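# Move wooden block from bench onto cart floor

## Task

Pick the wooden block up from the bench and lay it flat on the cart's floor at the handle end, next to the profiles. The drop flap must remain open, and anything already satisfied must still hold at the finish. Finish with both grippers empty and away from the cart, after releasing the block and backing off. The robot must stay upright and level, not fallen or tilted, and touch nothing when done.

## Robot and tools

ROBOT. A Rainbow Robotics RB-Y1 in a physics simulation: a base with two drive wheels plus two rear casters, a head, two 7-joint arms with parallel grippers, and a torso whose leg folds (squat, shift, pitch) and whose chest turns (yaw). The base is 0.58 m wide, extends 0.10 m in front of the drive axle and 0.57 m behind it, and sweeps a 0.58 m radius when spinning in place. It cannot drive sideways. Each wrist carries a camera box that sticks out sideways and can collide; with the starting arm pose the robot is about 0.73 m wide.

FRAMES. All positions are metres. Base frame: origin on the floor halfway between the drive wheels, x ahead, y to the left, z up. left_hand and right_hand are reported in it; each is the point between that gripper's pads, 0.03 m short of the fingertips, with fingers pointing along the hand's -z and closing along its x. The odometry frame is where the base frame stood at the start; base_odometry counts wheel rotation only (slip looks like travel) and heading is in rad, left positive, -3.142 to 3.142.

move. One action per call. Allowed shapes: base and/or joints (optionally with min_time_s or contact_limits); target alone or with min_time_s; or contact_limits alone. No action just returns state and pictures.
- base: {"x_m_s", "turn_rad_s", "for_s"}. A velocity command, i.e. relative motion from wherever the robot is, not a pose. x_m_s forward speed, 0 or 0.005 to 1.5 in magnitude (negative reverses); turn_rad_s leftward turn rate, 0 or 0.02 to 1.509 in magnitude; for_s 0.1 to 5 s. Omitted velocities are 0. Acceleration 0.4 m/s² (turns 0.5 rad/s²), so distance is roughly speed times duration; the base coasts to a stop afterwards.
- joints: a single object keyed by joint name, each value an absolute target in rad (grippers in m of pad opening). Ranges: torso_squat_rad 0 to 1.2, torso_shift_rad -0.3 to 0.6, torso_pitch_rad -0.2 to 1.4 (positive leans forward), torso_yaw_rad -1.5 to 1.5 (positive left; raise both arms sideways first); shoulder_pitch ±2.356 (negative swings forward/up); left_shoulder_roll_rad 0 to 3.141, right_shoulder_roll_rad -3.141 to 0 (both lift outward); shoulder_yaw ±2.094; elbow -2.617 to 0.01 (negative bends); forearm_roll ±3.141; wrist_pitch -1.57 to 1.919; hand_roll ±2.705; gripper 0 to 0.1; head_pan_rad ±0.523; head_tilt_rad -0.35 to 1.57 (positive looks down). Combined torso limits: squat+shift<=1.52; squat-shift+pitch<=1.57; shift+0.5pitch-0.4squat<=0.7; shift+0.3pitch-0.5squat<=0.39.
- target: {"side": "left"|"right", "x", "y", "z", "quat_wxyz"}: an absolute hand pose in the base frame, metres (-3 to 3), orientation as a quaternion ordered w,x,y,z in the same form the hand lines print. Solved once into joint angles, so the hand follows an arc; split long moves into short steps. Cannot be sent while an earlier move still runs.
- min_time_s 0.1 to 8: lower bound on duration of arm, head and torso motions.
- contact_limits: gripper current cap in mA per gripper (left_gripper_m, right_gripper_m), 200 to 672.5; persists until changed.
- cameras: list from head_camera, left_wrist_camera, right_wrist_camera, all. blocking: true (default) waits until everything rests; false returns in about 0.5 s.

wait {seconds 0 to 10}: lets time pass; returns early when running moves finish. stop: brakes all running motions. zoom_image {camera, region [x0,y0,x1,y1] pixels, top-left origin, at most 504 by 504}: closer look at the latest image. read_manual: licence texts only. finished_scene {scene: current scene number}: ends the scene; make no further calls in that reply.

RESULTS. The move line is done or the most serious status. Hand status: reached (settled within 10 mm and 2 degrees), short (with the error), or refused (nothing moved). Joint words: done, moving, off_target (rested away from target, may still push), stopped, contact_stop (torso hit something or cannot lift), time_out, limit_stop_at_<name> (built-in guard, e.g. own_body_*), not_followed (arm collision check withheld the command), torque_fault, limit_stop_at_motor_heat. A refusal or an unrequested stop cancels the remaining robot calls in that reply. lidar_m: 12 distances in 30 degree sectors, first straight ahead, counter-clockwise (4th left, 7th behind, 10th right), seen only at 0.23 m height; "-" means nothing. wheel_motors_off 1 means wheels disabled. motor_effort: wheel effort percent, peak in brackets; above about 30 at rest suggests pushing on something. Joint torques, external torques, wrist force/torque and motor temperatures help detect contact, load and heat. Camera images: head_camera 896x504, wrist cameras 644x364.

GRASPING. To hold something, command a gripper opening at least 0.005 m narrower than the object; off_target or done then both mean it is gripping. Lower contact_limits to grip more gently.

AVOID. Arms hitting or squeezing each other (keep about 0.5 rad outward shoulder roll when both reach forward); contact torque reaching joint load limits (elbow 33.8, wrist joints 23.5, shoulders 65.8 N m), which freezes everything for 10 s; holding arms outstretched or pushing at unreachable poses, which overheats motors; fast bending, heavy or far-forward loads, and abrupt stops while driving, which can topple the robot; driving into furniture (the base does not stop itself, and the upper body can catch on edges); dropping the block or releasing it while moving; hard impacts. Loose objects may occasionally get nudged by outside forces.

Each tool is called after "Emit:" in YAML: its name, and indented under it one key for each argument.

## Session

Emit:
move:

Scene clock: 0.00 s.
Joint torques (N m): no reading
External joint torques (N m): no reading
Motor temperatures (°C): left_arm=[31 28 32 36 35 33 38] | right_arm=[34 31 32 30 36 36 34]
Wrist force (N): no reading
Wrist torque (N m): no reading
Wrist force, peak (N): no reading
base_odometry: x=+0.000 y=+0.000 heading=+0.000
lidar_m: 0.65 0.68 1.56 4.82 1.63 1.14 1.08 1.13 1.47 3.50 0.97 0.70
base_status: not commanded
joint_positions: torso_squat_rad=+0.350 torso_shift_rad=+0.000 torso_pitch_rad=+0.000 torso_yaw_rad=+0.000 left_shoulder_pitch_rad=+0.049 left_shoulder_roll_rad=+0.015 left_shoulder_yaw_rad=+0.041 left_elbow_rad=-0.149 left_forearm_roll_rad=+0.010 left_wrist_pitch_rad=-0.019 left_hand_roll_rad=+0.045 left_gripper_m=+0.099 right_shoulder_pitch_rad=-0.033 right_shoulder_roll_rad=-0.038 right_shoulder_yaw_rad=+0.024 right_elbow_rad=-0.125 right_forearm_roll_rad=-0.047 right_wrist_pitch_rad=+0.032 right_hand_roll_rad=-0.022 right_gripper_m=+0.099 head_pan_rad=+0.000 head_tilt_rad=+0.400
joint_status: not commanded
wheel_motors_off: 0
motor_effort: left_wheel=+0 right_wheel=+0
chest: x=-0.2280 y=+0.0001 z=+1.2475 quat_wxyz=(+1.000, +0.000, +0.000, +0.000) (m; base frame)
left_hand: x=-0.1861 y=+0.2354 z=+0.5638 quat_wxyz=(+0.997, +0.009, -0.062, +0.055) (m; base frame)
right_hand: x=-0.1506 y=-0.2464 z=+0.5666 quat_wxyz=(+0.998, -0.015, -0.063, -0.016) (m; base frame)
pictures: head_camera, left_wrist_camera, right_wrist_camera

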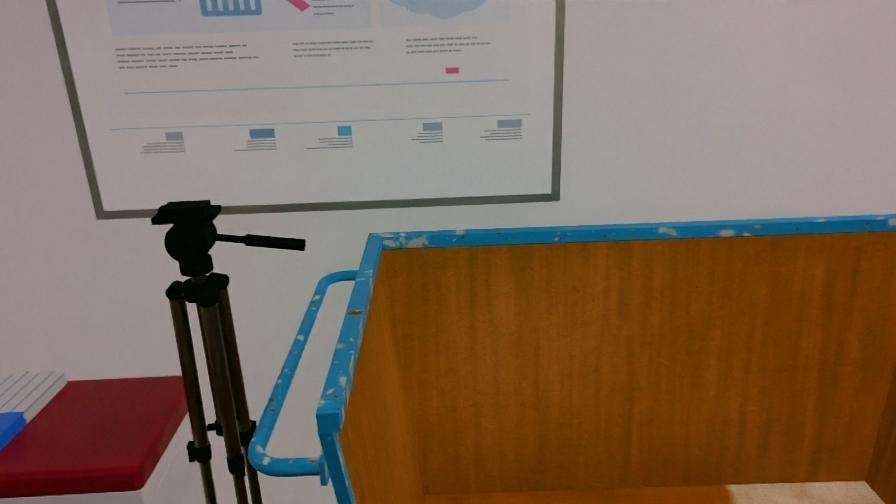

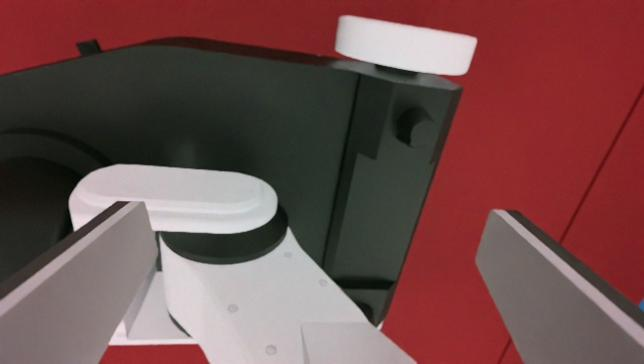

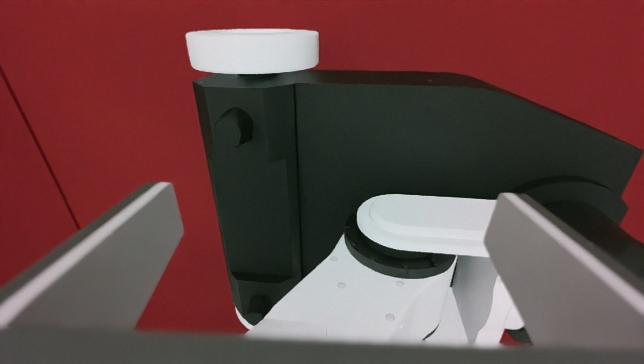

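Emit:
move:
  joints: {"head_pan_rad": 0.5, "head_tilt_rad": 0.7}
  cameras: ["head_camera"]

Emit:
move:
  joints: {"head_pan_rad": -0.5, "head_tilt_rad": 0.7}
  cameras: ["head_camera"]

Emit:
move:
  joints: {"head_pan_rad": 0.0, "head_tilt_rad": 0.8}
  cameras: ["head_camera"]

Scene clock: 2.50 s.
Joint torques (N m): left_arm=[-1.09 -0.37 0.92 0.14 -0.1 -0.51 -0.09] | right_arm=[-2.17 -0.84 -0.32 -0.02 -0.04 -0.22 -0.04]
External joint torques (N m): left_arm=[-0.46 -1.04 0.88 0.13 -0.1 -0.16 -0.09] | right_arm=[0.09 0.65 -0.27 0.28 -0.08 0.08 -0.05]
Wrist force (N): left_arm=[-0.7 1.1 -7.7] | right_arm=[-2.1 1.2 -5.5]
Wrist torque (N m): left_arm=[-0.28 0.05 0.10] | right_arm=[-0.11 -0.10 -0.12]
Wrist force, peak (N): left_arm=[-0.2 1.9 -8.4] | right_arm=[-2.1 1.2 -5.5]
move: done
base_odometry: x=+0.000 y=+0.000 heading=+0.000
lidar_m: 0.65 0.68 1.54 4.82 1.61 1.13 1.08 1.11 1.49 3.51 0.98 0.69
base_status: not commanded
joint_positions: torso_squat_rad=+0.350 torso_shift_rad=+0.000 torso_pitch_rad=+0.000 torso_yaw_rad=+0.000 left_shoulder_pitch_rad=+0.049 left_shoulder_roll_rad=+0.015 left_shoulder_yaw_rad=+0.041 left_elbow_rad=-0.149 left_forearm_roll_rad=+0.010 left_wrist_pitch_rad=-0.019 left_hand_roll_rad=+0.045 left_gripper_m=+0.099 right_shoulder_pitch_rad=-0.033 right_shoulder_roll_rad=-0.038 right_shoulder_yaw_rad=+0.024 right_elbow_rad=-0.125 right_forearm_roll_rad=-0.047 right_wrist_pitch_rad=+0.032 right_hand_roll_rad=-0.022 right_gripper_m=+0.099 head_pan_rad=+0.500 head_tilt_rad=+0.700
joint_status: all done
wheel_motors_off: 0
motor_effort: left_wheel=+0(1) right_wheel=+1(3)
chest: x=-0.2280 y=+0.0001 z=+1.2475 quat_wxyz=(+1.000, +0.000, +0.000, +0.000) (m; base frame)
left_hand: x=-0.1861 y=+0.2354 z=+0.5638 quat_wxyz=(+0.997, +0.009, -0.062, +0.055) (m; base frame)
right_hand: x=-0.1506 y=-0.2464 z=+0.5666 quat_wxyz=(+0.998, -0.015, -0.063, -0.016) (m; base frame)
pictures: head_camera
camera_calibration:
head_camera: T_world_to_cam=[[0.478026, -0.877781, -0.0314978, 0.143225], [-0.53863, -0.264626, -0.799906, 1.09862], [0.693807, 0.399341, -0.599298, 0.955485], [0, 0, 0, 1]] pos_world=[-0.139639, 0.034878, 1.45592]

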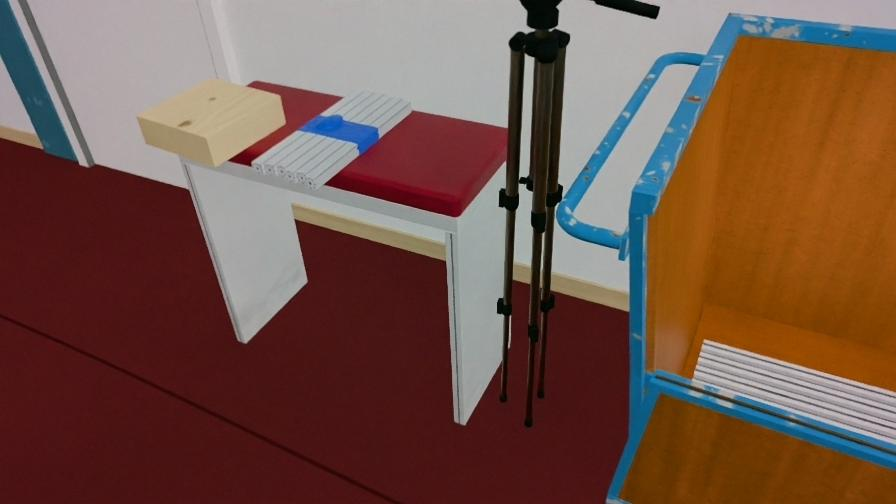

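Scene clock: 3.83 s.
Joint torques (N m): left_arm=[-1.05 -0.41 0.77 0.13 -0.05 -0.57 -0.04] | right_arm=[-2.33 -0.85 -0.82 0.14 0 -0.28 -0.04]
External joint torques (N m): left_arm=[-0.42 -1.08 0.73 0.12 -0.05 -0.21 -0.03] | right_arm=[-0.08 0.64 -0.77 0.45 -0.04 0.01 -0.04]
Wrist force (N): left_arm=[-0.7 0.6 -7.4] | right_arm=[-1.8 0.8 -4.9]
Wrist torque (N m): left_arm=[-0.22 0.08 0.07] | right_arm=[-0.08 -0.04 -0.09]
Wrist force, peak (N): left_arm=[0.0 1.7 -8.5] | right_arm=[-1.6 1.5 -5.6]
move: done
base_odometry: x=+0.000 y=+0.000 heading=+0.000
lidar_m: 0.66 0.67 1.56 4.81 1.63 1.14 1.06 1.13 1.47 3.52 0.98 0.69
base_status: not commanded
joint_positions: torso_squat_rad=+0.350 torso_shift_rad=+0.000 torso_pitch_rad=+0.000 torso_yaw_rad=+0.000 left_shoulder_pitch_rad=+0.049 left_shoulder_roll_rad=+0.015 left_shoulder_yaw_rad=+0.041 left_elbow_rad=-0.149 left_forearm_roll_rad=+0.010 left_wrist_pitch_rad=-0.019 left_hand_roll_rad=+0.045 left_gripper_m=+0.099 right_shoulder_pitch_rad=-0.033 right_shoulder_roll_rad=-0.038 right_shoulder_yaw_rad=+0.024 right_elbow_rad=-0.125 right_forearm_roll_rad=-0.047 right_wrist_pitch_rad=+0.032 right_hand_roll_rad=-0.022 right_gripper_m=+0.099 head_pan_rad=-0.500 head_tilt_rad=+0.700
joint_status: all done
wheel_motors_off: 0
motor_effort: left_wheel=+1(1) right_wheel=-1(2)
chest: x=-0.2280 y=+0.0001 z=+1.2475 quat_wxyz=(+1.000, +0.000, +0.000, +0.000) (m; base frame)
left_hand: x=-0.1861 y=+0.2354 z=+0.5638 quat_wxyz=(+0.997, +0.009, -0.062, +0.055) (m; base frame)
right_hand: x=-0.1506 y=-0.2464 z=+0.5666 quat_wxyz=(+0.998, -0.015, -0.063, -0.016) (m; base frame)
pictures: head_camera
camera_calibration:
head_camera: T_world_to_cam=[[-0.480297, -0.876541, -0.0314578, -0.054214], [-0.513621, 0.310148, -0.800001, 1.10379], [0.710991, -0.368081, -0.599173, 0.958982], [0, 0, 0, 1]] pos_world=[-0.140939, -0.036874, 1.45592]

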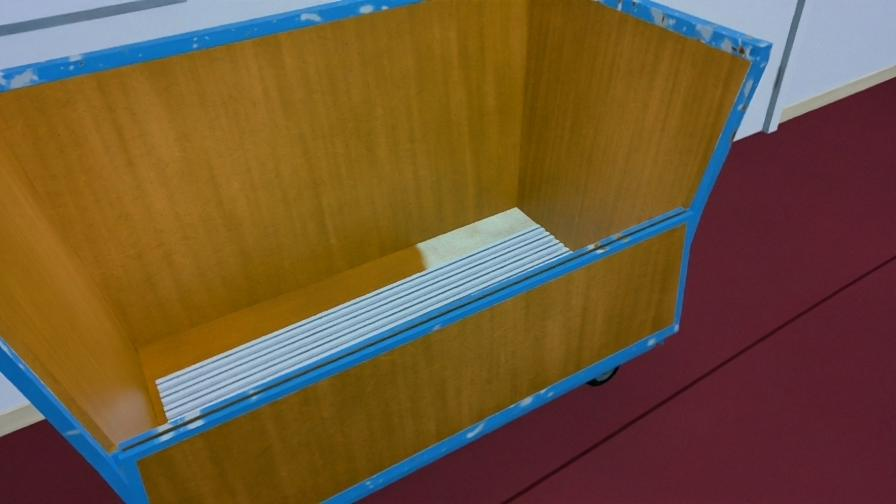

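Scene clock: 4.83 s.
Joint torques (N m): left_arm=[-0.86 -0.31 0.96 0.1 -0.06 -0.66 -0.04] | right_arm=[-2.26 -0.95 -0.59 -0.03 -0.15 -0.2 0.01]
External joint torques (N m): left_arm=[-0.23 -0.97 0.91 0.09 -0.07 -0.31 -0.03] | right_arm=[-0.01 0.54 -0.54 0.28 -0.19 0.09 0.01]
Wrist force (N): left_arm=[-0.2 1.4 -7.6] | right_arm=[-1.7 0.8 -5.2]
Wrist torque (N m): left_arm=[-0.33 0.11 0.10] | right_arm=[-0.07 -0.06 -0.09]
Wrist force, peak (N): left_arm=[0.3 1.8 -8.5] | right_arm=[-2.0 1.0 -5.6]
move: done
base_odometry: x=+0.000 y=+0.000 heading=+0.000
lidar_m: 0.65 0.68 1.56 4.83 1.63 1.14 1.08 1.12 1.48 3.52 0.99 0.69
base_status: not commanded
joint_positions: torso_squat_rad=+0.350 torso_shift_rad=+0.000 torso_pitch_rad=+0.000 torso_yaw_rad=+0.000 left_shoulder_pitch_rad=+0.049 left_shoulder_roll_rad=+0.015 left_shoulder_yaw_rad=+0.041 left_elbow_rad=-0.149 left_forearm_roll_rad=+0.010 left_wrist_pitch_rad=-0.019 left_hand_roll_rad=+0.045 left_gripper_m=+0.099 right_shoulder_pitch_rad=-0.033 right_shoulder_roll_rad=-0.038 right_shoulder_yaw_rad=+0.024 right_elbow_rad=-0.125 right_forearm_roll_rad=-0.047 right_wrist_pitch_rad=+0.032 right_hand_roll_rad=-0.022 right_gripper_m=+0.099 head_pan_rad=+0.000 head_tilt_rad=+0.800
joint_status: all done
wheel_motors_off: 0
motor_effort: left_wheel=+0(1) right_wheel=+1(2)
chest: x=-0.2280 y=+0.0001 z=+1.2475 quat_wxyz=(+1.000, +0.000, +0.000, +0.000) (m; base frame)
left_hand: x=-0.1861 y=+0.2354 z=+0.5638 quat_wxyz=(+0.997, +0.009, -0.062, +0.055) (m; base frame)
right_hand: x=-0.1506 y=-0.2464 z=+0.5666 quat_wxyz=(+0.998, -0.015, -0.063, -0.016) (m; base frame)
pictures: head_camera
camera_calibration:
head_camera: T_world_to_cam=[[-0.00443635, -0.999504, -0.0311766, 0.0434261], [-0.676342, 0.0259634, -0.73613, 0.977865], [0.736575, 0.0178203, -0.676122, 1.07557], [0, 0, 0, 1]] pos_world=[-0.130674, -0.00115112, 1.44841]

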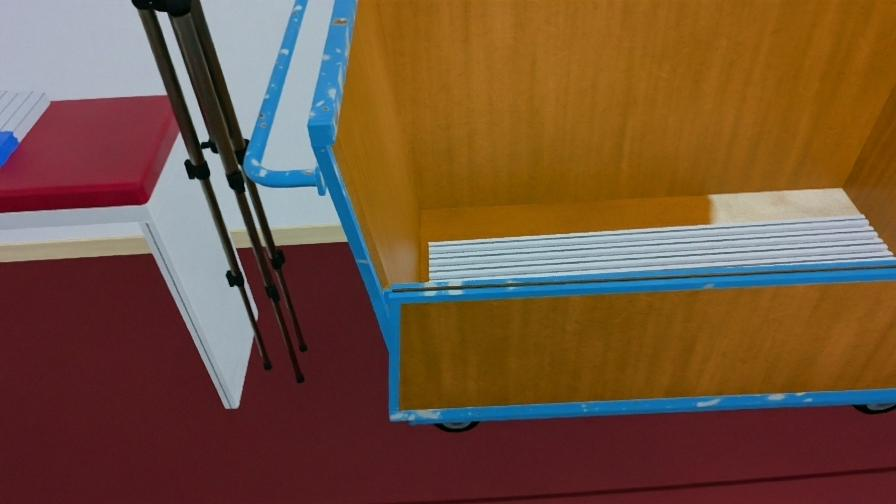

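Emit:
move:
  joints: {"torso_pitch_rad": 0.6, "torso_squat_rad": 0.1, "head_tilt_rad": 0.55, "head_pan_rad": 0.0}
  cameras: ["head_camera"]

Emit:
move:
  joints: {"head_pan_rad": 0.5}
  cameras: ["head_camera"]

Scene clock: 23.80 s.
Joint torques (N m): left_arm=[13.16 0.13 0.78 6.46 -0.12 0.54 0.03] | right_arm=[13.29 -0.38 -0.4 6.42 -0.16 0.98 0.04]
External joint torques (N m): left_arm=[-1.87 -0.68 0.6 0.35 -0.12 -0.27 0] | right_arm=[-0.07 0.7 -0.15 0.93 -0.06 0.16 0.06]
Wrist force (N): left_arm=[3.5 0.0 -6.7] | right_arm=[1.9 0.8 -3.9]
Wrist torque (N m): left_arm=[-0.18 0.29 0.09] | right_arm=[-0.04 0.17 -0.06]
Wrist force, peak (N): left_arm=[2.5 0.9 -8.1] | right_arm=[-1.8 1.2 -5.5]
move: done
base_odometry: x=+0.000 y=+0.000 heading=+0.000
lidar_m: 0.65 0.67 1.56 4.83 1.63 1.13 1.07 1.12 1.47 3.53 0.98 0.68
base_status: not commanded
joint_positions: torso_squat_rad=+0.100 torso_shift_rad=+0.000 torso_pitch_rad=+0.600 torso_yaw_rad=+0.000 left_shoulder_pitch_rad=+0.049 left_shoulder_roll_rad=+0.015 left_shoulder_yaw_rad=+0.041 left_elbow_rad=-0.149 left_forearm_roll_rad=+0.010 left_wrist_pitch_rad=-0.019 left_hand_roll_rad=+0.045 left_gripper_m=+0.099 right_shoulder_pitch_rad=-0.033 right_shoulder_roll_rad=-0.038 right_shoulder_yaw_rad=+0.024 right_elbow_rad=-0.125 right_forearm_roll_rad=-0.047 right_wrist_pitch_rad=+0.032 right_hand_roll_rad=-0.022 right_gripper_m=+0.099 head_pan_rad=+0.000 head_tilt_rad=+0.550
joint_status: all done
wheel_motors_off: 0
motor_effort: left_wheel=+0(1) right_wheel=-1(2)
chest: x=-0.0532 y=+0.0001 z=+1.2324 quat_wxyz=(+0.955, +0.000, +0.296, +0.000) (m; base frame)
left_hand: x=-0.4048 y=+0.2354 z=+0.6445 quat_wxyz=(+0.970, +0.024, +0.236, +0.050) (m; base frame)
right_hand: x=-0.3738 y=-0.2464 z=+0.6267 quat_wxyz=(+0.972, -0.020, +0.235, -0.011) (m; base frame)
pictures: head_camera
camera_calibration:
head_camera: T_world_to_cam=[[-0.0149913, -0.999503, -0.027718, 0.0387803], [-0.887782, 0.0260591, -0.459526, 0.757197], [0.46002, 0.0177187, -0.887732, 1.1389], [0, 0, 0, 1]] pos_world=[0.148891, -0.00115058, 1.36006]

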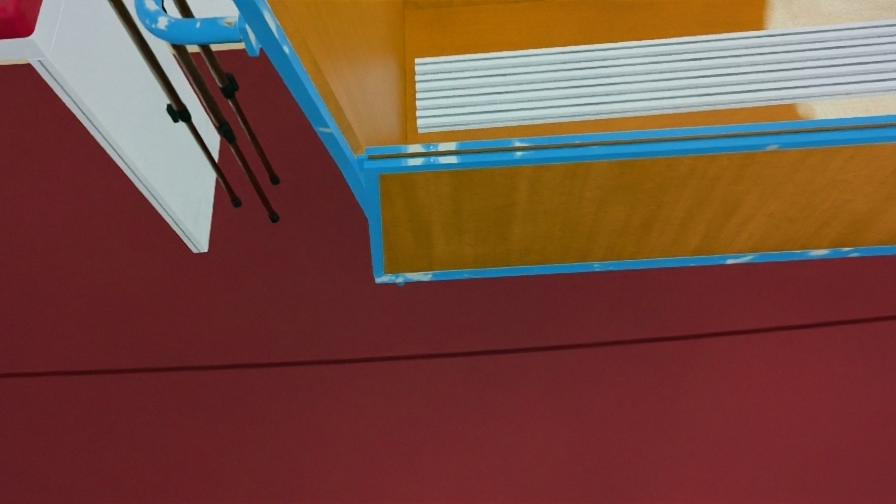

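Scene clock: 24.80 s.
Joint torques (N m): left_arm=[13.2 0.16 1.02 6.49 -0.09 0.63 -0.06] | right_arm=[13.61 -0.54 -1.05 6.33 -0.29 0.91 -0.16]
External joint torques (N m): left_arm=[-1.84 -0.65 0.85 0.38 -0.09 -0.19 -0.09] | right_arm=[0.25 0.54 -0.79 0.85 -0.19 0.09 -0.13]
Wrist force (N): left_arm=[3.0 0.1 -7.5] | right_arm=[2.1 1.5 -4.3]
Wrist torque (N m): left_arm=[-0.16 0.27 0.05] | right_arm=[-0.13 0.18 -0.07]
Wrist force, peak (N): left_arm=[4.2 0.5 -7.6] | right_arm=[2.3 0.9 -4.7]
move: done
base_odometry: x=+0.000 y=+0.000 heading=+0.000
lidar_m: 0.64 0.67 1.55 4.85 1.62 1.15 1.07 1.12 1.47 3.49 0.98 0.69
base_status: not commanded
joint_positions: torso_squat_rad=+0.100 torso_shift_rad=+0.000 torso_pitch_rad=+0.600 torso_yaw_rad=+0.000 left_shoulder_pitch_rad=+0.049 left_shoulder_roll_rad=+0.015 left_shoulder_yaw_rad=+0.041 left_elbow_rad=-0.149 left_forearm_roll_rad=+0.010 left_wrist_pitch_rad=-0.019 left_hand_roll_rad=+0.045 left_gripper_m=+0.099 right_shoulder_pitch_rad=-0.033 right_shoulder_roll_rad=-0.038 right_shoulder_yaw_rad=+0.024 right_elbow_rad=-0.125 right_forearm_roll_rad=-0.047 right_wrist_pitch_rad=+0.032 right_hand_roll_rad=-0.022 right_gripper_m=+0.099 head_pan_rad=+0.500 head_tilt_rad=+0.550
joint_status: all done
wheel_motors_off: 0
motor_effort: left_wheel=+0(1) right_wheel=+0(2)
chest: x=-0.0532 y=+0.0001 z=+1.2324 quat_wxyz=(+0.955, +0.000, +0.296, +0.000) (m; base frame)
left_hand: x=-0.4048 y=+0.2354 z=+0.6445 quat_wxyz=(+0.970, +0.024, +0.236, +0.050) (m; base frame)
right_hand: x=-0.3738 y=-0.2464 z=+0.6267 quat_wxyz=(+0.972, -0.020, +0.235, -0.011) (m; base frame)
pictures: head_camera
camera_calibration:
head_camera: T_world_to_cam=[[0.380129, -0.875593, -0.298059, 0.382396], [-0.850301, -0.203998, -0.485152, 0.789904], [0.363992, 0.43786, -0.822063, 1.05536], [0, 0, 0, 1]] pos_world=[0.142153, 0.0338619, 1.36477]

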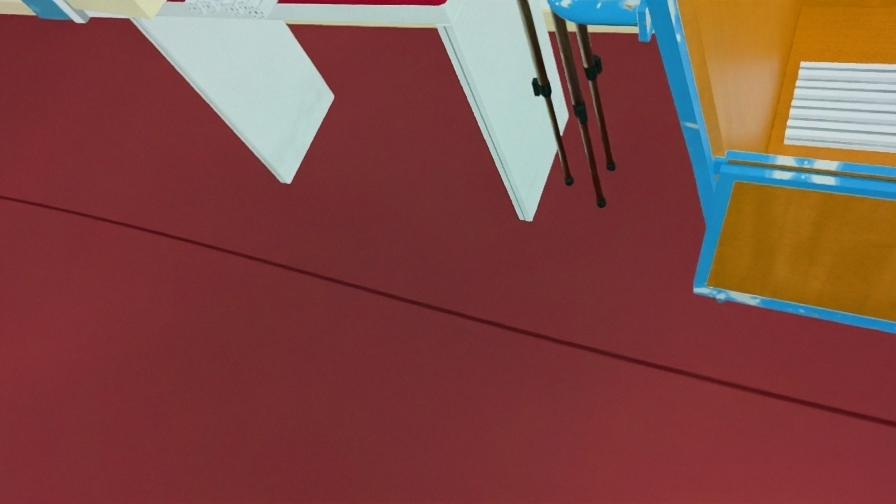

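Emit:
move:
  joints: {"head_tilt_rad": 0.1}
  cameras: ["head_camera"]

Emit:
zoom_image:
  camera: "head_camera"
  region: [0, 0, 300, 220]

Emit:
move:
  joints: {"head_tilt_rad": 0.2, "head_pan_rad": 0.0}
  cameras: ["head_camera"]

Emit:
zoom_image:
  camera: "head_camera"
  region: [300, 200, 700, 425]

Scene clock: 33.80 s.
Joint torques (N m): left_arm=[13.08 -0.39 0.83 6.37 0.02 0.56 0.03] | right_arm=[13.5 -0.45 -0.63 6.4 -0.28 0.82 -0.1]
External joint torques (N m): left_arm=[-1.96 -1.19 0.65 0.26 0.03 -0.25 0.01] | right_arm=[0.13 0.63 -0.38 0.91 -0.17 0 -0.07]
Wrist force (N): left_arm=[4.5 1.2 -7.3] | right_arm=[2.0 1.0 -3.9]
Wrist torque (N m): left_arm=[-0.34 0.43 0.04] | right_arm=[-0.07 0.18 -0.09]
Wrist force, peak (N): left_arm=[4.7 0.5 -7.6] | right_arm=[2.1 1.5 -4.8]
move: done
base_odometry: x=+0.000 y=+0.000 heading=+0.000
lidar_m: 0.65 0.69 1.56 4.81 1.62 1.14 1.08 1.12 1.47 3.51 0.98 0.70
base_status: not commanded
joint_positions: torso_squat_rad=+0.100 torso_shift_rad=+0.000 torso_pitch_rad=+0.600 torso_yaw_rad=+0.000 left_shoulder_pitch_rad=+0.049 left_shoulder_roll_rad=+0.015 left_shoulder_yaw_rad=+0.041 left_elbow_rad=-0.149 left_forearm_roll_rad=+0.010 left_wrist_pitch_rad=-0.019 left_hand_roll_rad=+0.045 left_gripper_m=+0.099 right_shoulder_pitch_rad=-0.033 right_shoulder_roll_rad=-0.038 right_shoulder_yaw_rad=+0.024 right_elbow_rad=-0.125 right_forearm_roll_rad=-0.047 right_wrist_pitch_rad=+0.032 right_hand_roll_rad=-0.022 right_gripper_m=+0.099 head_pan_rad=+0.500 head_tilt_rad=+0.100
joint_status: all done
wheel_motors_off: 0
motor_effort: left_wheel=+0(1) right_wheel=-1(3)
chest: x=-0.0532 y=+0.0001 z=+1.2324 quat_wxyz=(+0.955, +0.000, +0.296, +0.000) (m; base frame)
left_hand: x=-0.4048 y=+0.2354 z=+0.6445 quat_wxyz=(+0.970, +0.024, +0.236, +0.050) (m; base frame)
right_hand: x=-0.3738 y=-0.2464 z=+0.6267 quat_wxyz=(+0.972, -0.020, +0.235, -0.011) (m; base frame)
pictures: head_camera
camera_calibration:
head_camera: T_world_to_cam=[[0.392425, -0.869194, -0.300839, 0.385326], [-0.605495, 0.00208223, -0.795846, 1.20111], [0.692371, 0.494467, -0.525476, 0.619025], [0, 0, 0, 1]] pos_world=[0.147457, 0.0263345, 1.3971]

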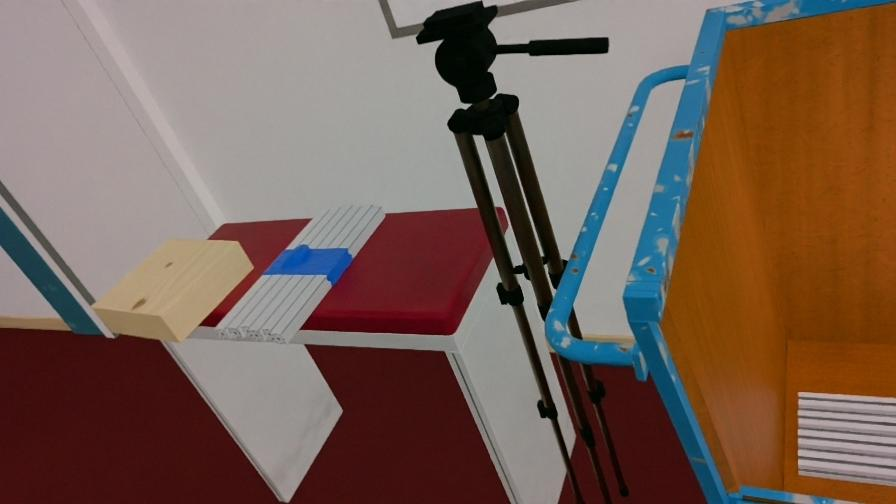

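Scaled by 1.680 from the camera's 896x504 image, which has a finer 1280x720 frame.

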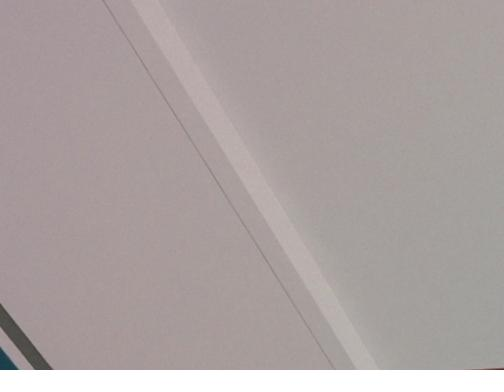

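Scene clock: 34.80 s.
Joint torques (N m): left_arm=[13.35 -0.05 0.97 6.37 -0.04 0.64 0.09] | right_arm=[13.56 -0.4 -0.53 6.33 -0.19 1.04 -0.13]
External joint torques (N m): left_arm=[-1.69 -0.85 0.79 0.26 -0.04 -0.17 0.06] | right_arm=[0.19 0.68 -0.27 0.85 -0.09 0.22 -0.11]
Wrist force (N): left_arm=[3.6 0.6 -6.5] | right_arm=[1.5 0.7 -4.5]
Wrist torque (N m): left_arm=[-0.20 0.34 0.07] | right_arm=[-0.02 0.13 -0.07]
Wrist force, peak (N): left_arm=[3.7 0.8 -7.8] | right_arm=[2.3 1.3 -4.6]
move: done
base_odometry: x=+0.000 y=+0.000 heading=+0.000
lidar_m: 0.65 0.68 1.56 4.85 1.61 1.13 1.07 1.12 1.48 3.50 0.99 0.69
base_status: not commanded
joint_positions: torso_squat_rad=+0.100 torso_shift_rad=+0.000 torso_pitch_rad=+0.600 torso_yaw_rad=+0.000 left_shoulder_pitch_rad=+0.049 left_shoulder_roll_rad=+0.015 left_shoulder_yaw_rad=+0.041 left_elbow_rad=-0.149 left_forearm_roll_rad=+0.010 left_wrist_pitch_rad=-0.019 left_hand_roll_rad=+0.045 left_gripper_m=+0.099 right_shoulder_pitch_rad=-0.033 right_shoulder_roll_rad=-0.038 right_shoulder_yaw_rad=+0.024 right_elbow_rad=-0.125 right_forearm_roll_rad=-0.047 right_wrist_pitch_rad=+0.032 right_hand_roll_rad=-0.022 right_gripper_m=+0.099 head_pan_rad=+0.000 head_tilt_rad=+0.200
joint_status: all done
wheel_motors_off: 0
motor_effort: left_wheel=+0(1) right_wheel=+0(1)
chest: x=-0.0532 y=+0.0001 z=+1.2324 quat_wxyz=(+0.955, +0.000, +0.296, +0.000) (m; base frame)
left_hand: x=-0.4048 y=+0.2354 z=+0.6445 quat_wxyz=(+0.970, +0.024, +0.236, +0.050) (m; base frame)
right_hand: x=-0.3738 y=-0.2464 z=+0.6267 quat_wxyz=(+0.972, -0.020, +0.235, -0.011) (m; base frame)
pictures: head_camera
camera_calibration:
head_camera: T_world_to_cam=[[-0.00443635, -0.999504, -0.0311766, 0.0427402], [-0.676342, 0.0259634, -0.73613, 1.12394], [0.736575, 0.0178203, -0.676122, 0.824266], [0, 0, 0, 1]] pos_world=[0.153226, -0.00115112, 1.38601]

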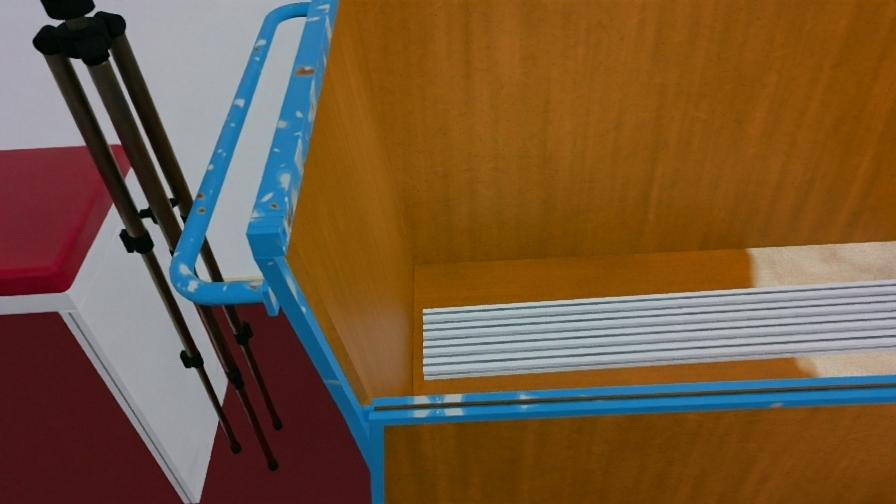

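Scaled by 1.260 from the camera's 896x504 image, which has a finer 1280x720 frame.

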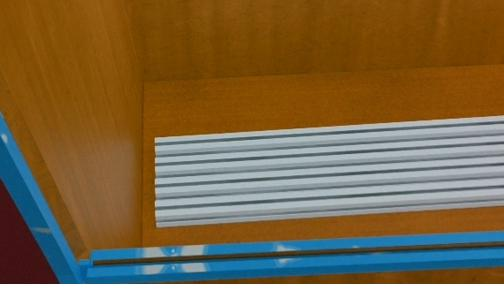

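Emit:
move:
  base: {"x_m_s": 0.2, "for_s": 1.2}
  joints: {"head_tilt_rad": 0.5, "head_pan_rad": 0.0}
  cameras: ["head_camera"]

Emit:
zoom_image:
  camera: "head_camera"
  region: [300, 0, 800, 280]

Emit:
move:
  joints: {"head_tilt_rad": 0.1, "head_pan_rad": 0.5}
  cameras: ["head_camera"]

Emit:
zoom_image:
  camera: "head_camera"
  region: [0, 200, 400, 425]

Scene clock: 46.53 s.
Joint torques (N m): left_arm=[13.91 0.16 0.65 6.42 -0.06 0.61 -0.04] | right_arm=[14.1 -0.83 -0.9 6.41 -0.17 0.87 -0.07]
External joint torques (N m): left_arm=[-1.13 -0.65 0.47 0.31 -0.06 -0.21 -0.06] | right_arm=[0.73 0.25 -0.64 0.92 -0.07 0.05 -0.04]
Wrist force (N): left_arm=[4.1 0.2 -7.5] | right_arm=[1.6 0.8 -4.3]
Wrist torque (N m): left_arm=[-0.19 0.38 0.06] | right_arm=[-0.07 0.13 -0.08]
Wrist force, peak (N): left_arm=[4.4 0.4 -7.8] | right_arm=[2.4 0.9 -4.8]
move: done
base_odometry: x=+0.240 y=+0.000 heading=+0.000
lidar_m: 0.41 0.42 0.84 4.03 2.00 1.39 1.31 1.35 1.80 4.30 0.62 0.44
base_status: done (sent for 1.2 of 1.2 s)
joint_positions: torso_squat_rad=+0.100 torso_shift_rad=+0.000 torso_pitch_rad=+0.600 torso_yaw_rad=+0.000 left_shoulder_pitch_rad=+0.049 left_shoulder_roll_rad=+0.015 left_shoulder_yaw_rad=+0.041 left_elbow_rad=-0.149 left_forearm_roll_rad=+0.010 left_wrist_pitch_rad=-0.019 left_hand_roll_rad=+0.045 left_gripper_m=+0.099 right_shoulder_pitch_rad=-0.033 right_shoulder_roll_rad=-0.038 right_shoulder_yaw_rad=+0.024 right_elbow_rad=-0.125 right_forearm_roll_rad=-0.047 right_wrist_pitch_rad=+0.032 right_hand_roll_rad=-0.022 right_gripper_m=+0.099 head_pan_rad=+0.000 head_tilt_rad=+0.500
joint_status: all done
wheel_motors_off: 0
motor_effort: left_wheel=+0(51) right_wheel=+1(26)
chest: x=-0.0533 y=+0.0001 z=+1.2324 quat_wxyz=(+0.955, +0.000, +0.296, +0.000) (m; base frame)
left_hand: x=-0.4047 y=+0.2354 z=+0.6445 quat_wxyz=(+0.970, +0.024, +0.236, +0.050) (m; base frame)
right_hand: x=-0.3738 y=-0.2464 z=+0.6267 quat_wxyz=(+0.972, -0.020, +0.235, -0.011) (m; base frame)
pictures: head_camera
camera_calibration:
head_camera: T_world_to_cam=[[-0.0134536, -0.999504, -0.0284708, 0.039693], [-0.863728, 0.0259622, -0.503289, 0.815956], [0.503778, 0.0178199, -0.863649, 1.10216], [0, 0, 0, 1]] pos_world=[0.150053, -0.00115112, 1.36367]

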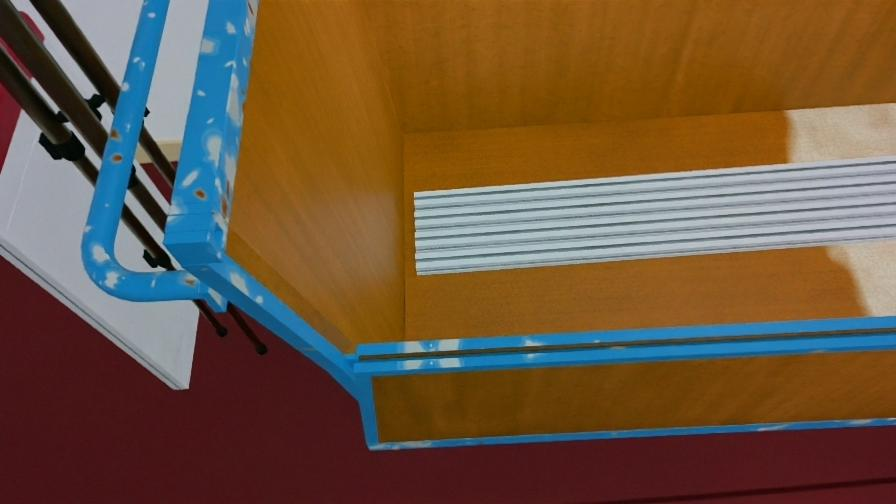

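Scaled by 1.008 from the camera's 896x504 image, which has a finer 1280x720 frame.

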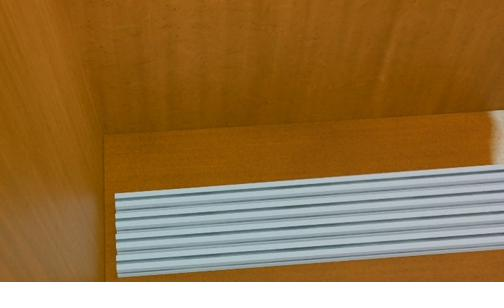

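Scene clock: 47.53 s.
Joint torques (N m): left_arm=[13.69 0.01 0.75 6.43 -0.03 0.57 -0.03] | right_arm=[13.84 -0.41 -0.73 6.42 -0.24 0.99 0.01]
External joint torques (N m): left_arm=[-1.35 -0.79 0.58 0.32 -0.03 -0.25 -0.06] | right_arm=[0.48 0.67 -0.47 0.93 -0.14 0.17 0.04]
Wrist force (N): left_arm=[4.2 1.1 -7.0] | right_arm=[2.2 0.9 -3.9]
Wrist torque (N m): left_arm=[-0.31 0.40 0.07] | right_arm=[-0.06 0.18 -0.07]
Wrist force, peak (N): left_arm=[3.4 0.5 -7.8] | right_arm=[2.6 1.2 -4.7]
move: done
base_odometry: x=+0.240 y=+0.000 heading=+0.000
lidar_m: 0.41 0.43 0.85 4.04 1.99 1.39 1.32 1.36 1.81 4.32 0.63 0.44
base_status: not commanded
joint_positions: torso_squat_rad=+0.100 torso_shift_rad=+0.000 torso_pitch_rad=+0.600 torso_yaw_rad=+0.000 left_shoulder_pitch_rad=+0.049 left_shoulder_roll_rad=+0.015 left_shoulder_yaw_rad=+0.041 left_elbow_rad=-0.149 left_forearm_roll_rad=+0.010 left_wrist_pitch_rad=-0.019 left_hand_roll_rad=+0.045 left_gripper_m=+0.099 right_shoulder_pitch_rad=-0.033 right_shoulder_roll_rad=-0.038 right_shoulder_yaw_rad=+0.024 right_elbow_rad=-0.125 right_forearm_roll_rad=-0.047 right_wrist_pitch_rad=+0.032 right_hand_roll_rad=-0.022 right_gripper_m=+0.099 head_pan_rad=+0.500 head_tilt_rad=+0.100
joint_status: all done
wheel_motors_off: 0
motor_effort: left_wheel=+1(1) right_wheel=-1(2)
chest: x=-0.0533 y=+0.0001 z=+1.2324 quat_wxyz=(+0.955, +0.000, +0.296, +0.000) (m; base frame)
left_hand: x=-0.4047 y=+0.2354 z=+0.6445 quat_wxyz=(+0.970, +0.024, +0.236, +0.050) (m; base frame)
right_hand: x=-0.3738 y=-0.2464 z=+0.6267 quat_wxyz=(+0.972, -0.020, +0.235, -0.011) (m; base frame)
pictures: head_camera
camera_calibration:
head_camera: T_world_to_cam=[[0.392425, -0.869194, -0.300839, 0.385296], [-0.605495, 0.00208223, -0.795846, 1.20103], [0.692371, 0.494467, -0.525476, 0.618973], [0, 0, 0, 1]] pos_world=[0.147457, 0.0263345, 1.397]

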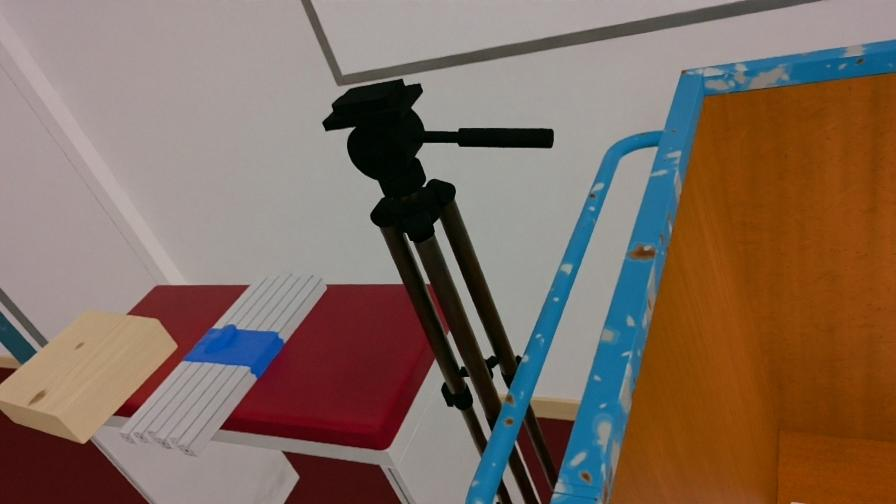

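Scaled by 1.260 from the camera's 896x504 image, which has a finer 1280x720 frame.

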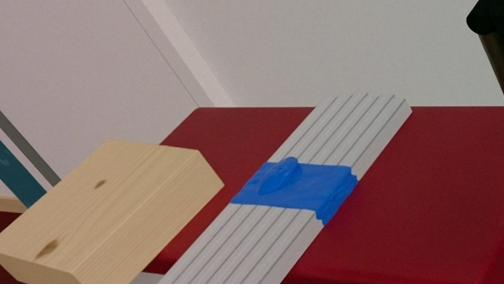

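Emit:
move:
  joints: {"torso_pitch_rad": 0.95, "head_tilt_rad": 0.15, "head_pan_rad": 0.0}
  cameras: ["head_camera"]

Scene clock: 61.10 s.
Joint torques (N m): left_arm=[19.34 -0.35 0.53 9.31 -0.14 1.17 -0.01] | right_arm=[21.06 -0.03 -0.92 9.26 -0.29 1.56 -0.04]
External joint torques (N m): left_arm=[-2.71 -1.11 0.3 0.52 -0.14 -0.22 -0.05] | right_arm=[0.43 0.62 -0.58 1.16 -0.12 0.2 0]
Wrist force (N): left_arm=[5.3 0.5 -6.1] | right_arm=[3.7 0.9 -2.9]
Wrist torque (N m): left_arm=[-0.22 0.38 0.06] | right_arm=[-0.07 0.25 -0.05]
Wrist force, peak (N): left_arm=[4.4 1.5 -7.6] | right_arm=[2.4 1.3 -5.0]
move: done
base_odometry: x=+0.240 y=+0.000 heading=+0.000
lidar_m: 0.40 0.43 0.83 4.04 1.98 1.40 1.32 1.36 1.80 4.30 0.62 0.44
base_status: not commanded
joint_positions: torso_squat_rad=+0.100 torso_shift_rad=+0.000 torso_pitch_rad=+0.950 torso_yaw_rad=+0.000 left_shoulder_pitch_rad=+0.049 left_shoulder_roll_rad=+0.015 left_shoulder_yaw_rad=+0.041 left_elbow_rad=-0.149 left_forearm_roll_rad=+0.010 left_wrist_pitch_rad=-0.019 left_hand_roll_rad=+0.045 left_gripper_m=+0.099 right_shoulder_pitch_rad=-0.033 right_shoulder_roll_rad=-0.038 right_shoulder_yaw_rad=+0.024 right_elbow_rad=-0.125 right_forearm_roll_rad=-0.047 right_wrist_pitch_rad=+0.032 right_hand_roll_rad=-0.022 right_gripper_m=+0.099 head_pan_rad=+0.000 head_tilt_rad=+0.150
joint_status: all done
wheel_motors_off: 0
motor_effort: left_wheel=+0(2) right_wheel=-2(2)
chest: x=+0.0237 y=+0.0001 z=+1.1570 quat_wxyz=(+0.889, +0.000, +0.457, +0.000) (m; base frame)
left_hand: x=-0.5081 y=+0.2354 z=+0.7253 quat_wxyz=(+0.914, +0.033, +0.401, +0.045) (m; base frame)
right_hand: x=-0.4850 y=-0.2464 z=+0.6979 quat_wxyz=(+0.916, -0.021, +0.401, -0.008) (m; base frame)
pictures: head_camera
camera_calibration:
head_camera: T_world_to_cam=[[-0.0134512, -0.999504, -0.02847, 0.037535], [-0.863684, 0.0259613, -0.503364, 0.85567], [0.503854, 0.0178183, -0.863605, 0.929001], [0, 0, 0, 1]] pos_world=[0.271453, -0.00125112, 1.23407]

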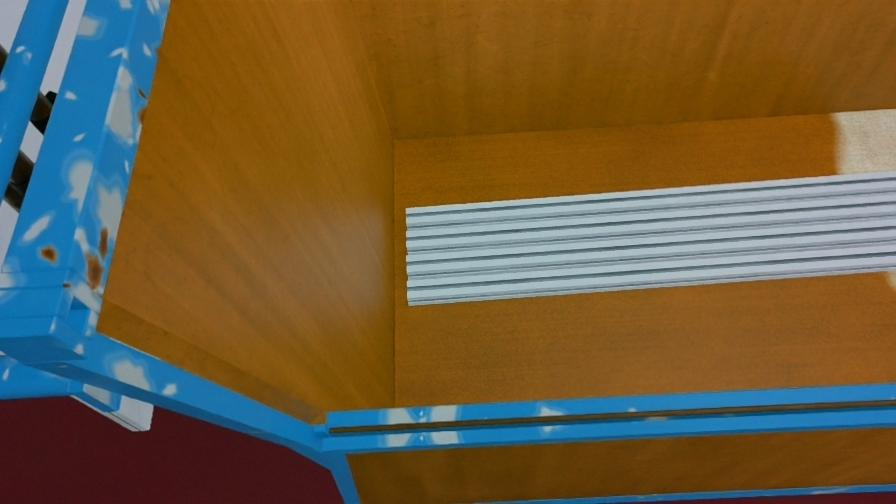

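Emit:
move:
  joints: {"torso_pitch_rad": 0.8, "right_elbow_rad": -1.6, "right_shoulder_pitch_rad": -0.3, "right_shoulder_roll_rad": -0.15}

Emit:
move:
  target: {"side": "right", "x": 0.5, "y": -0.15, "z": 1.0, "quat_wxyz": [1, 0, 0, 0]}
  min_time_s: 3
  cameras: ["all"]

Scene clock: 71.83 s.
Joint torques (N m): left_arm=[16.9 0.1 0.94 8.07 -0.07 1.01 0.06] | right_arm=[0.86 -1.93 -1.38 -8.51 0.08 -1.58 0.04]
External joint torques (N m): left_arm=[-2.43 -0.68 0.73 0.32 -0.07 -0.15 0.03] | right_arm=[1.4 -0.49 -0.51 -0.2 -0.14 0.1 0]
Wrist force (N): left_arm=[5.1 0.1 -6.3] | right_arm=[-6.4 1.1 -1.6]
Wrist torque (N m): left_arm=[-0.20 0.41 0.08] | right_arm=[-0.15 -0.33 -0.11]
Wrist force, peak (N): left_arm=[6.1 0.7 -6.8] | right_arm=[-6.9 1.1 -1.9]
move: done
base_odometry: x=+0.240 y=+0.000 heading=+0.000
lidar_m: 0.41 0.42 0.85 4.03 1.99 1.40 1.31 1.37 1.80 4.30 0.63 0.44
base_status: not commanded
joint_positions: torso_squat_rad=+0.100 torso_shift_rad=+0.000 torso_pitch_rad=+0.800 torso_yaw_rad=+0.000 left_shoulder_pitch_rad=+0.049 left_shoulder_roll_rad=+0.015 left_shoulder_yaw_rad=+0.041 left_elbow_rad=-0.149 left_forearm_roll_rad=+0.010 left_wrist_pitch_rad=-0.019 left_hand_roll_rad=+0.045 left_gripper_m=+0.099 right_shoulder_pitch_rad=-0.300 right_shoulder_roll_rad=-0.150 right_shoulder_yaw_rad=+0.024 right_elbow_rad=-1.600 right_forearm_roll_rad=-0.047 right_wrist_pitch_rad=+0.032 right_hand_roll_rad=-0.022 right_gripper_m=+0.099 head_pan_rad=+0.000 head_tilt_rad=+0.150
joint_status: all done
wheel_motors_off: 0
motor_effort: left_wheel=+2(2) right_wheel=-3(3)
chest: x=-0.0060 y=+0.0001 z=+1.1926 quat_wxyz=(+0.921, +0.000, +0.389, +0.000) (m; base frame)
left_hand: x=-0.4674 y=+0.2354 z=+0.6863 quat_wxyz=(+0.942, +0.029, +0.331, +0.047) (m; base frame)
right_hand: x=+0.3543 y=-0.1951 z=+0.7322 quat_wxyz=(+0.863, +0.038, -0.501, +0.060) (m; base frame)
pictures: none

Scene clock: 75.17 s.
Joint torques (N m): left_arm=[17.24 -0.06 0.65 8.04 -0.03 0.89 0.02] | right_arm=[-23.91 -8.71 -5.86 -4.27 0.01 -0.06 -0.13]
External joint torques (N m): left_arm=[-2.09 -0.85 0.44 0.28 -0.02 -0.27 -0.02] | right_arm=[-2.73 -0.52 1.61 0.04 -0.21 -0.04 -0.13]
Wrist force (N): left_arm=[4.8 0.4 -6.3] | right_arm=[-1.0 0.6 -5.0]
Wrist torque (N m): left_arm=[-0.21 0.40 0.05] | right_arm=[-0.07 0.00 0.11]
Wrist force, peak (N): left_arm=[5.4 0.2 -7.0] | right_arm=[-6.8 0.4 -2.2]
move: done
base_odometry: x=+0.240 y=+0.000 heading=+0.000
lidar_m: 0.41 0.42 0.84 4.03 1.99 1.40 1.31 1.36 1.79 4.29 0.62 0.43
base_status: not commanded
joint_positions: torso_squat_rad=+0.100 torso_shift_rad=+0.000 torso_pitch_rad=+0.800 torso_yaw_rad=+0.000 left_shoulder_pitch_rad=+0.049 left_shoulder_roll_rad=+0.015 left_shoulder_yaw_rad=+0.041 left_elbow_rad=-0.149 left_forearm_roll_rad=+0.010 left_wrist_pitch_rad=-0.019 left_hand_roll_rad=+0.045 left_gripper_m=+0.099 right_shoulder_pitch_rad=-1.798 right_shoulder_roll_rad=-0.831 right_shoulder_yaw_rad=+0.553 right_elbow_rad=-1.351 right_forearm_roll_rad=-1.054 right_wrist_pitch_rad=+1.919 right_hand_roll_rad=-0.752 right_gripper_m=+0.099 head_pan_rad=+0.000 head_tilt_rad=+0.150
joint_status: all done
wheel_motors_off: 0
motor_effort: left_wheel=+1(2) right_wheel=-2(3)
chest: x=-0.0060 y=+0.0001 z=+1.1926 quat_wxyz=(+0.921, +0.000, +0.389, +0.000) (m; base frame)
left_hand: x=-0.4674 y=+0.2354 z=+0.6863 quat_wxyz=(+0.942, +0.029, +0.331, +0.047) (m; base frame)
right_hand: x=+0.4999 y=-0.1500 z=+0.9999 quat_wxyz=(+1.000, +0.000, +0.000, +0.000) (m; base frame)
right_hand_status: reached (checked arc, planned for 3.0 s): 0 mm and 0.0 deg off.
pictures: head_camera, left_wrist_camera, right_wrist_camera
camera_calibration:
head_camera: T_world_to_cam=[[-0.00904594, -0.999504, -0.0301619, 0.0401917], [-0.778767, 0.0259623, -0.626776, 0.995558], [0.627248, 0.0178193, -0.778616, 0.874097], [0, 0, 0, 1]] pos_world=[0.227396, -0.00125112, 1.30579]
left_wrist_camera: T_world_to_cam=[[0.768068, 0.13556, -0.625856, 0.756005], [0.371586, -0.890315, 0.26318, 0.231699], [-0.521532, -0.434699, -0.734194, 0.434978], [0, 0, 0, 1]] pos_world=[-0.439904, 0.292886, 0.73153]
right_wrist_camera: T_world_to_cam=[[-0.999232, -0.0289043, -0.0264727, 0.520359], [-0.0383417, 0.861009, 0.507142, -0.331756], [0.00813466, 0.507767, -0.861456, 1.00563], [0, 0, 0, 1]] pos_world=[0.499059, -0.209938, 1.04833]

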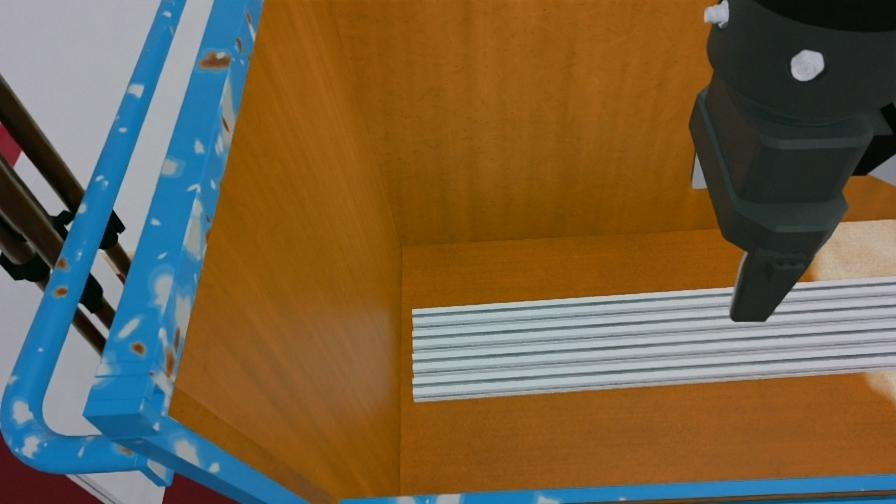

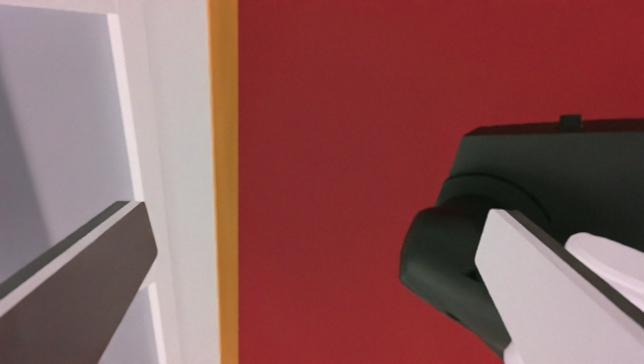

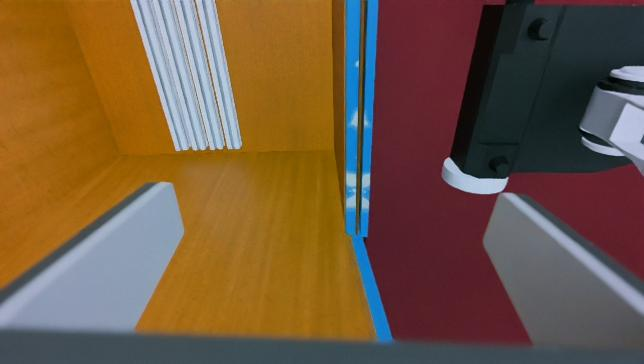

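Emit:
zoom_image:
  camera: "right_wrist_camera"
  region: [100, 60, 400, 240]

Scaled by 1.680 from the camera's 644x364 image, which has a finer 1265x715 frame.

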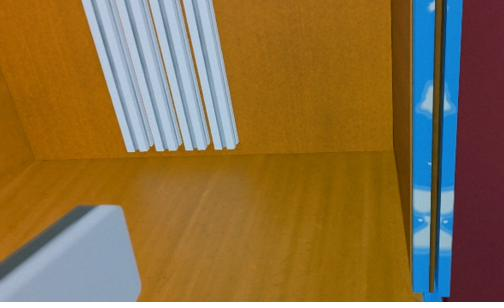

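Emit:
move:
  joints: {"right_shoulder_pitch_rad": -0.3, "right_shoulder_roll_rad": -0.15, "right_shoulder_yaw_rad": 0.024, "right_elbow_rad": -1.6, "right_forearm_roll_rad": 0.0, "right_wrist_pitch_rad": 0.03, "right_hand_roll_rad": 0.0}
  min_time_s: 2.5

Emit:
move:
  base: {"x_m_s": -0.25, "for_s": 1.2}
  joints: {"torso_pitch_rad": 0.1, "torso_squat_rad": 0.35, "head_tilt_rad": 0.4, "right_shoulder_pitch_rad": 0.2}

Emit:
move:
  base: {"turn_rad_s": 0.6, "for_s": 2.618}
  cameras: ["head_camera"]

Scene clock: 102.63 s.
Joint torques (N m): left_arm=[17 -0.01 0.93 8.29 -0.01 0.91 -0.01] | right_arm=[0.84 0.08 -2.91 -9.56 -0.06 -1.66 0.23]
External joint torques (N m): left_arm=[-2.32 -0.8 0.71 0.54 -0.01 -0.25 -0.05] | right_arm=[1.39 1.53 -2.04 -1.24 -0.27 0.01 0.19]
Wrist force (N): left_arm=[4.5 0.3 -6.1] | right_arm=[-6.1 1.7 -1.9]
Wrist torque (N m): left_arm=[-0.19 0.35 0.08] | right_arm=[-0.24 -0.32 -0.09]
Wrist force, peak (N): left_arm=[5.3 0.5 -7.7] | right_arm=[-6.4 1.6 -1.7]
move: done
base_odometry: x=+0.240 y=+0.000 heading=+0.000
lidar_m: 0.41 0.42 0.84 4.05 1.99 1.38 1.31 1.36 1.79 4.30 0.61 0.44
base_status: not commanded
joint_positions: torso_squat_rad=+0.100 torso_shift_rad=+0.000 torso_pitch_rad=+0.800 torso_yaw_rad=+0.000 left_shoulder_pitch_rad=+0.049 left_shoulder_roll_rad=+0.015 left_shoulder_yaw_rad=+0.041 left_elbow_rad=-0.149 left_forearm_roll_rad=+0.010 left_wrist_pitch_rad=-0.019 left_hand_roll_rad=+0.045 left_gripper_m=+0.099 right_shoulder_pitch_rad=-0.300 right_shoulder_roll_rad=-0.150 right_shoulder_yaw_rad=+0.024 right_elbow_rad=-1.600 right_forearm_roll_rad=+0.000 right_wrist_pitch_rad=+0.030 right_hand_roll_rad=+0.000 right_gripper_m=+0.099 head_pan_rad=+0.000 head_tilt_rad=+0.150
joint_status: all done
wheel_motors_off: 0
motor_effort: left_wheel=+0(2) right_wheel=-1(3)
chest: x=-0.0060 y=+0.0001 z=+1.1926 quat_wxyz=(+0.921, +0.000, +0.389, +0.000) (m; base frame)
left_hand: x=-0.4674 y=+0.2354 z=+0.6863 quat_wxyz=(+0.942, +0.029, +0.331, +0.047) (m; base frame)
right_hand: x=+0.3545 y=-0.1954 z=+0.7325 quat_wxyz=(+0.860, +0.020, -0.503, +0.090) (m; base frame)
pictures: none

Scene clock: 105.77 s.
Joint torques (N m): left_arm=[1.25 -0.17 0.63 1.13 -0.09 -0.35 0.01] | right_arm=[-5.64 -1.77 -3.3 -10.27 0.06 -1.95 0.07]
External joint torques (N m): left_arm=[-0.87 -0.87 0.56 0.03 -0.09 -0.19 0.01] | right_arm=[-0.5 1.38 -1.42 -0.96 -0.17 -0.13 0.03]
Wrist force (N): left_arm=[0.5 1.9 -7.3] | right_arm=[-6.6 1.8 -0.7]
Wrist torque (N m): left_arm=[-0.38 0.13 0.09] | right_arm=[-0.23 -0.35 -0.14]
Wrist force, peak (N): left_arm=[1.8 1.1 -8.3] | right_arm=[-7.2 2.0 -0.5]
move: done
base_odometry: x=-0.060 y=+0.000 heading=+0.000
lidar_m: 0.71 1.07 1.58 4.99 1.53 1.07 1.01 1.06 1.40 3.33 1.06 0.75
base_status: done (sent for 1.2 of 1.2 s)
joint_positions: torso_squat_rad=+0.350 torso_shift_rad=+0.000 torso_pitch_rad=+0.100 torso_yaw_rad=+0.000 left_shoulder_pitch_rad=+0.049 left_shoulder_roll_rad=+0.015 left_shoulder_yaw_rad=+0.041 left_elbow_rad=-0.149 left_forearm_roll_rad=+0.010 left_wrist_pitch_rad=-0.019 left_hand_roll_rad=+0.045 left_gripper_m=+0.099 right_shoulder_pitch_rad=+0.200 right_shoulder_roll_rad=-0.150 right_shoulder_yaw_rad=+0.024 right_elbow_rad=-1.600 right_forearm_roll_rad=+0.000 right_wrist_pitch_rad=+0.030 right_hand_roll_rad=+0.000 right_gripper_m=+0.099 head_pan_rad=+0.000 head_tilt_rad=+0.400
joint_status: all done
wheel_motors_off: 0
motor_effort: left_wheel=+0(26) right_wheel=+0(29)
chest: x=-0.1971 y=+0.0001 z=+1.2459 quat_wxyz=(+0.999, +0.000, +0.050, +0.000) (m; base frame)
left_hand: x=-0.2237 y=+0.2354 z=+0.5615 quat_wxyz=(+0.998, +0.011, -0.012, +0.055) (m; base frame)
right_hand: x=+0.2197 y=-0.2856 z=+0.8931 quat_wxyz=(+0.801, -0.060, -0.593, +0.044) (m; base frame)
pictures: none

Scene clock: 109.93 s.
Joint torques (N m): left_arm=[1.58 -0.18 0.73 1.11 -0.1 -0.37 -0.01] | right_arm=[-5.69 -1.85 -3.31 -10.25 0.13 -1.84 0]
External joint torques (N m): left_arm=[-0.55 -0.89 0.66 0.02 -0.1 -0.22 -0.01] | right_arm=[-0.56 1.29 -1.43 -0.94 -0.1 -0.03 -0.04]
Wrist force (N): left_arm=[1.5 1.3 -7.8] | right_arm=[-6.8 2.1 -0.5]
Wrist torque (N m): left_arm=[-0.31 0.30 0.12] | right_arm=[-0.28 -0.35 -0.14]
Wrist force, peak (N): left_arm=[0.9 1.2 -8.5] | right_arm=[-7.3 1.9 -0.8]
move: done
base_odometry: x=-0.060 y=+0.000 heading=+1.579
lidar_m: 4.59 1.51 1.05 1.01 1.05 1.39 3.49 1.06 0.76 0.73 1.07 1.60
base_status: done (sent for 2.63 of 2.63 s)
joint_positions: torso_squat_rad=+0.350 torso_shift_rad=+0.000 torso_pitch_rad=+0.100 torso_yaw_rad=+0.000 left_shoulder_pitch_rad=+0.049 left_shoulder_roll_rad=+0.015 left_shoulder_yaw_rad=+0.041 left_elbow_rad=-0.149 left_forearm_roll_rad=+0.010 left_wrist_pitch_rad=-0.019 left_hand_roll_rad=+0.045 left_gripper_m=+0.099 right_shoulder_pitch_rad=+0.200 right_shoulder_roll_rad=-0.150 right_shoulder_yaw_rad=+0.024 right_elbow_rad=-1.600 right_forearm_roll_rad=+0.000 right_wrist_pitch_rad=+0.030 right_hand_roll_rad=+0.000 right_gripper_m=+0.099 head_pan_rad=+0.000 head_tilt_rad=+0.400
joint_status: not commanded
wheel_motors_off: 0
motor_effort: left_wheel=+5(43) right_wheel=+20(54)
chest: x=-0.1971 y=+0.0001 z=+1.2459 quat_wxyz=(+0.999, +0.000, +0.050, +0.000) (m; base frame)
left_hand: x=-0.2237 y=+0.2354 z=+0.5615 quat_wxyz=(+0.998, +0.011, -0.012, +0.055) (m; base frame)
right_hand: x=+0.2197 y=-0.2856 z=+0.8930 quat_wxyz=(+0.801, -0.060, -0.593, +0.044) (m; base frame)
pictures: head_camera
camera_calibration:
head_camera: T_world_to_cam=[[0.00506065, -0.999502, -0.0311379, 0.0448166], [-0.428663, 0.025964, -0.903092, 1.28804], [0.903451, 0.0179179, -0.428318, 0.703373], [0, 0, 0, 1]] pos_world=[-0.0835543, -0.00125136, 1.46588]

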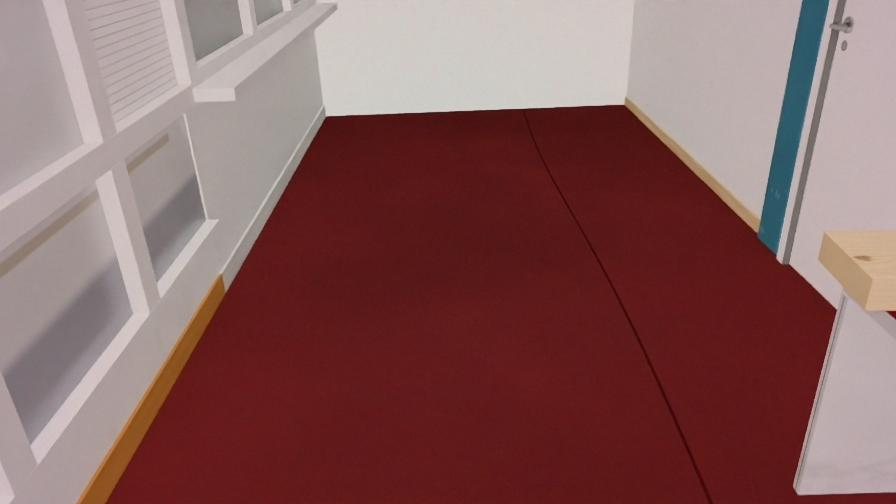

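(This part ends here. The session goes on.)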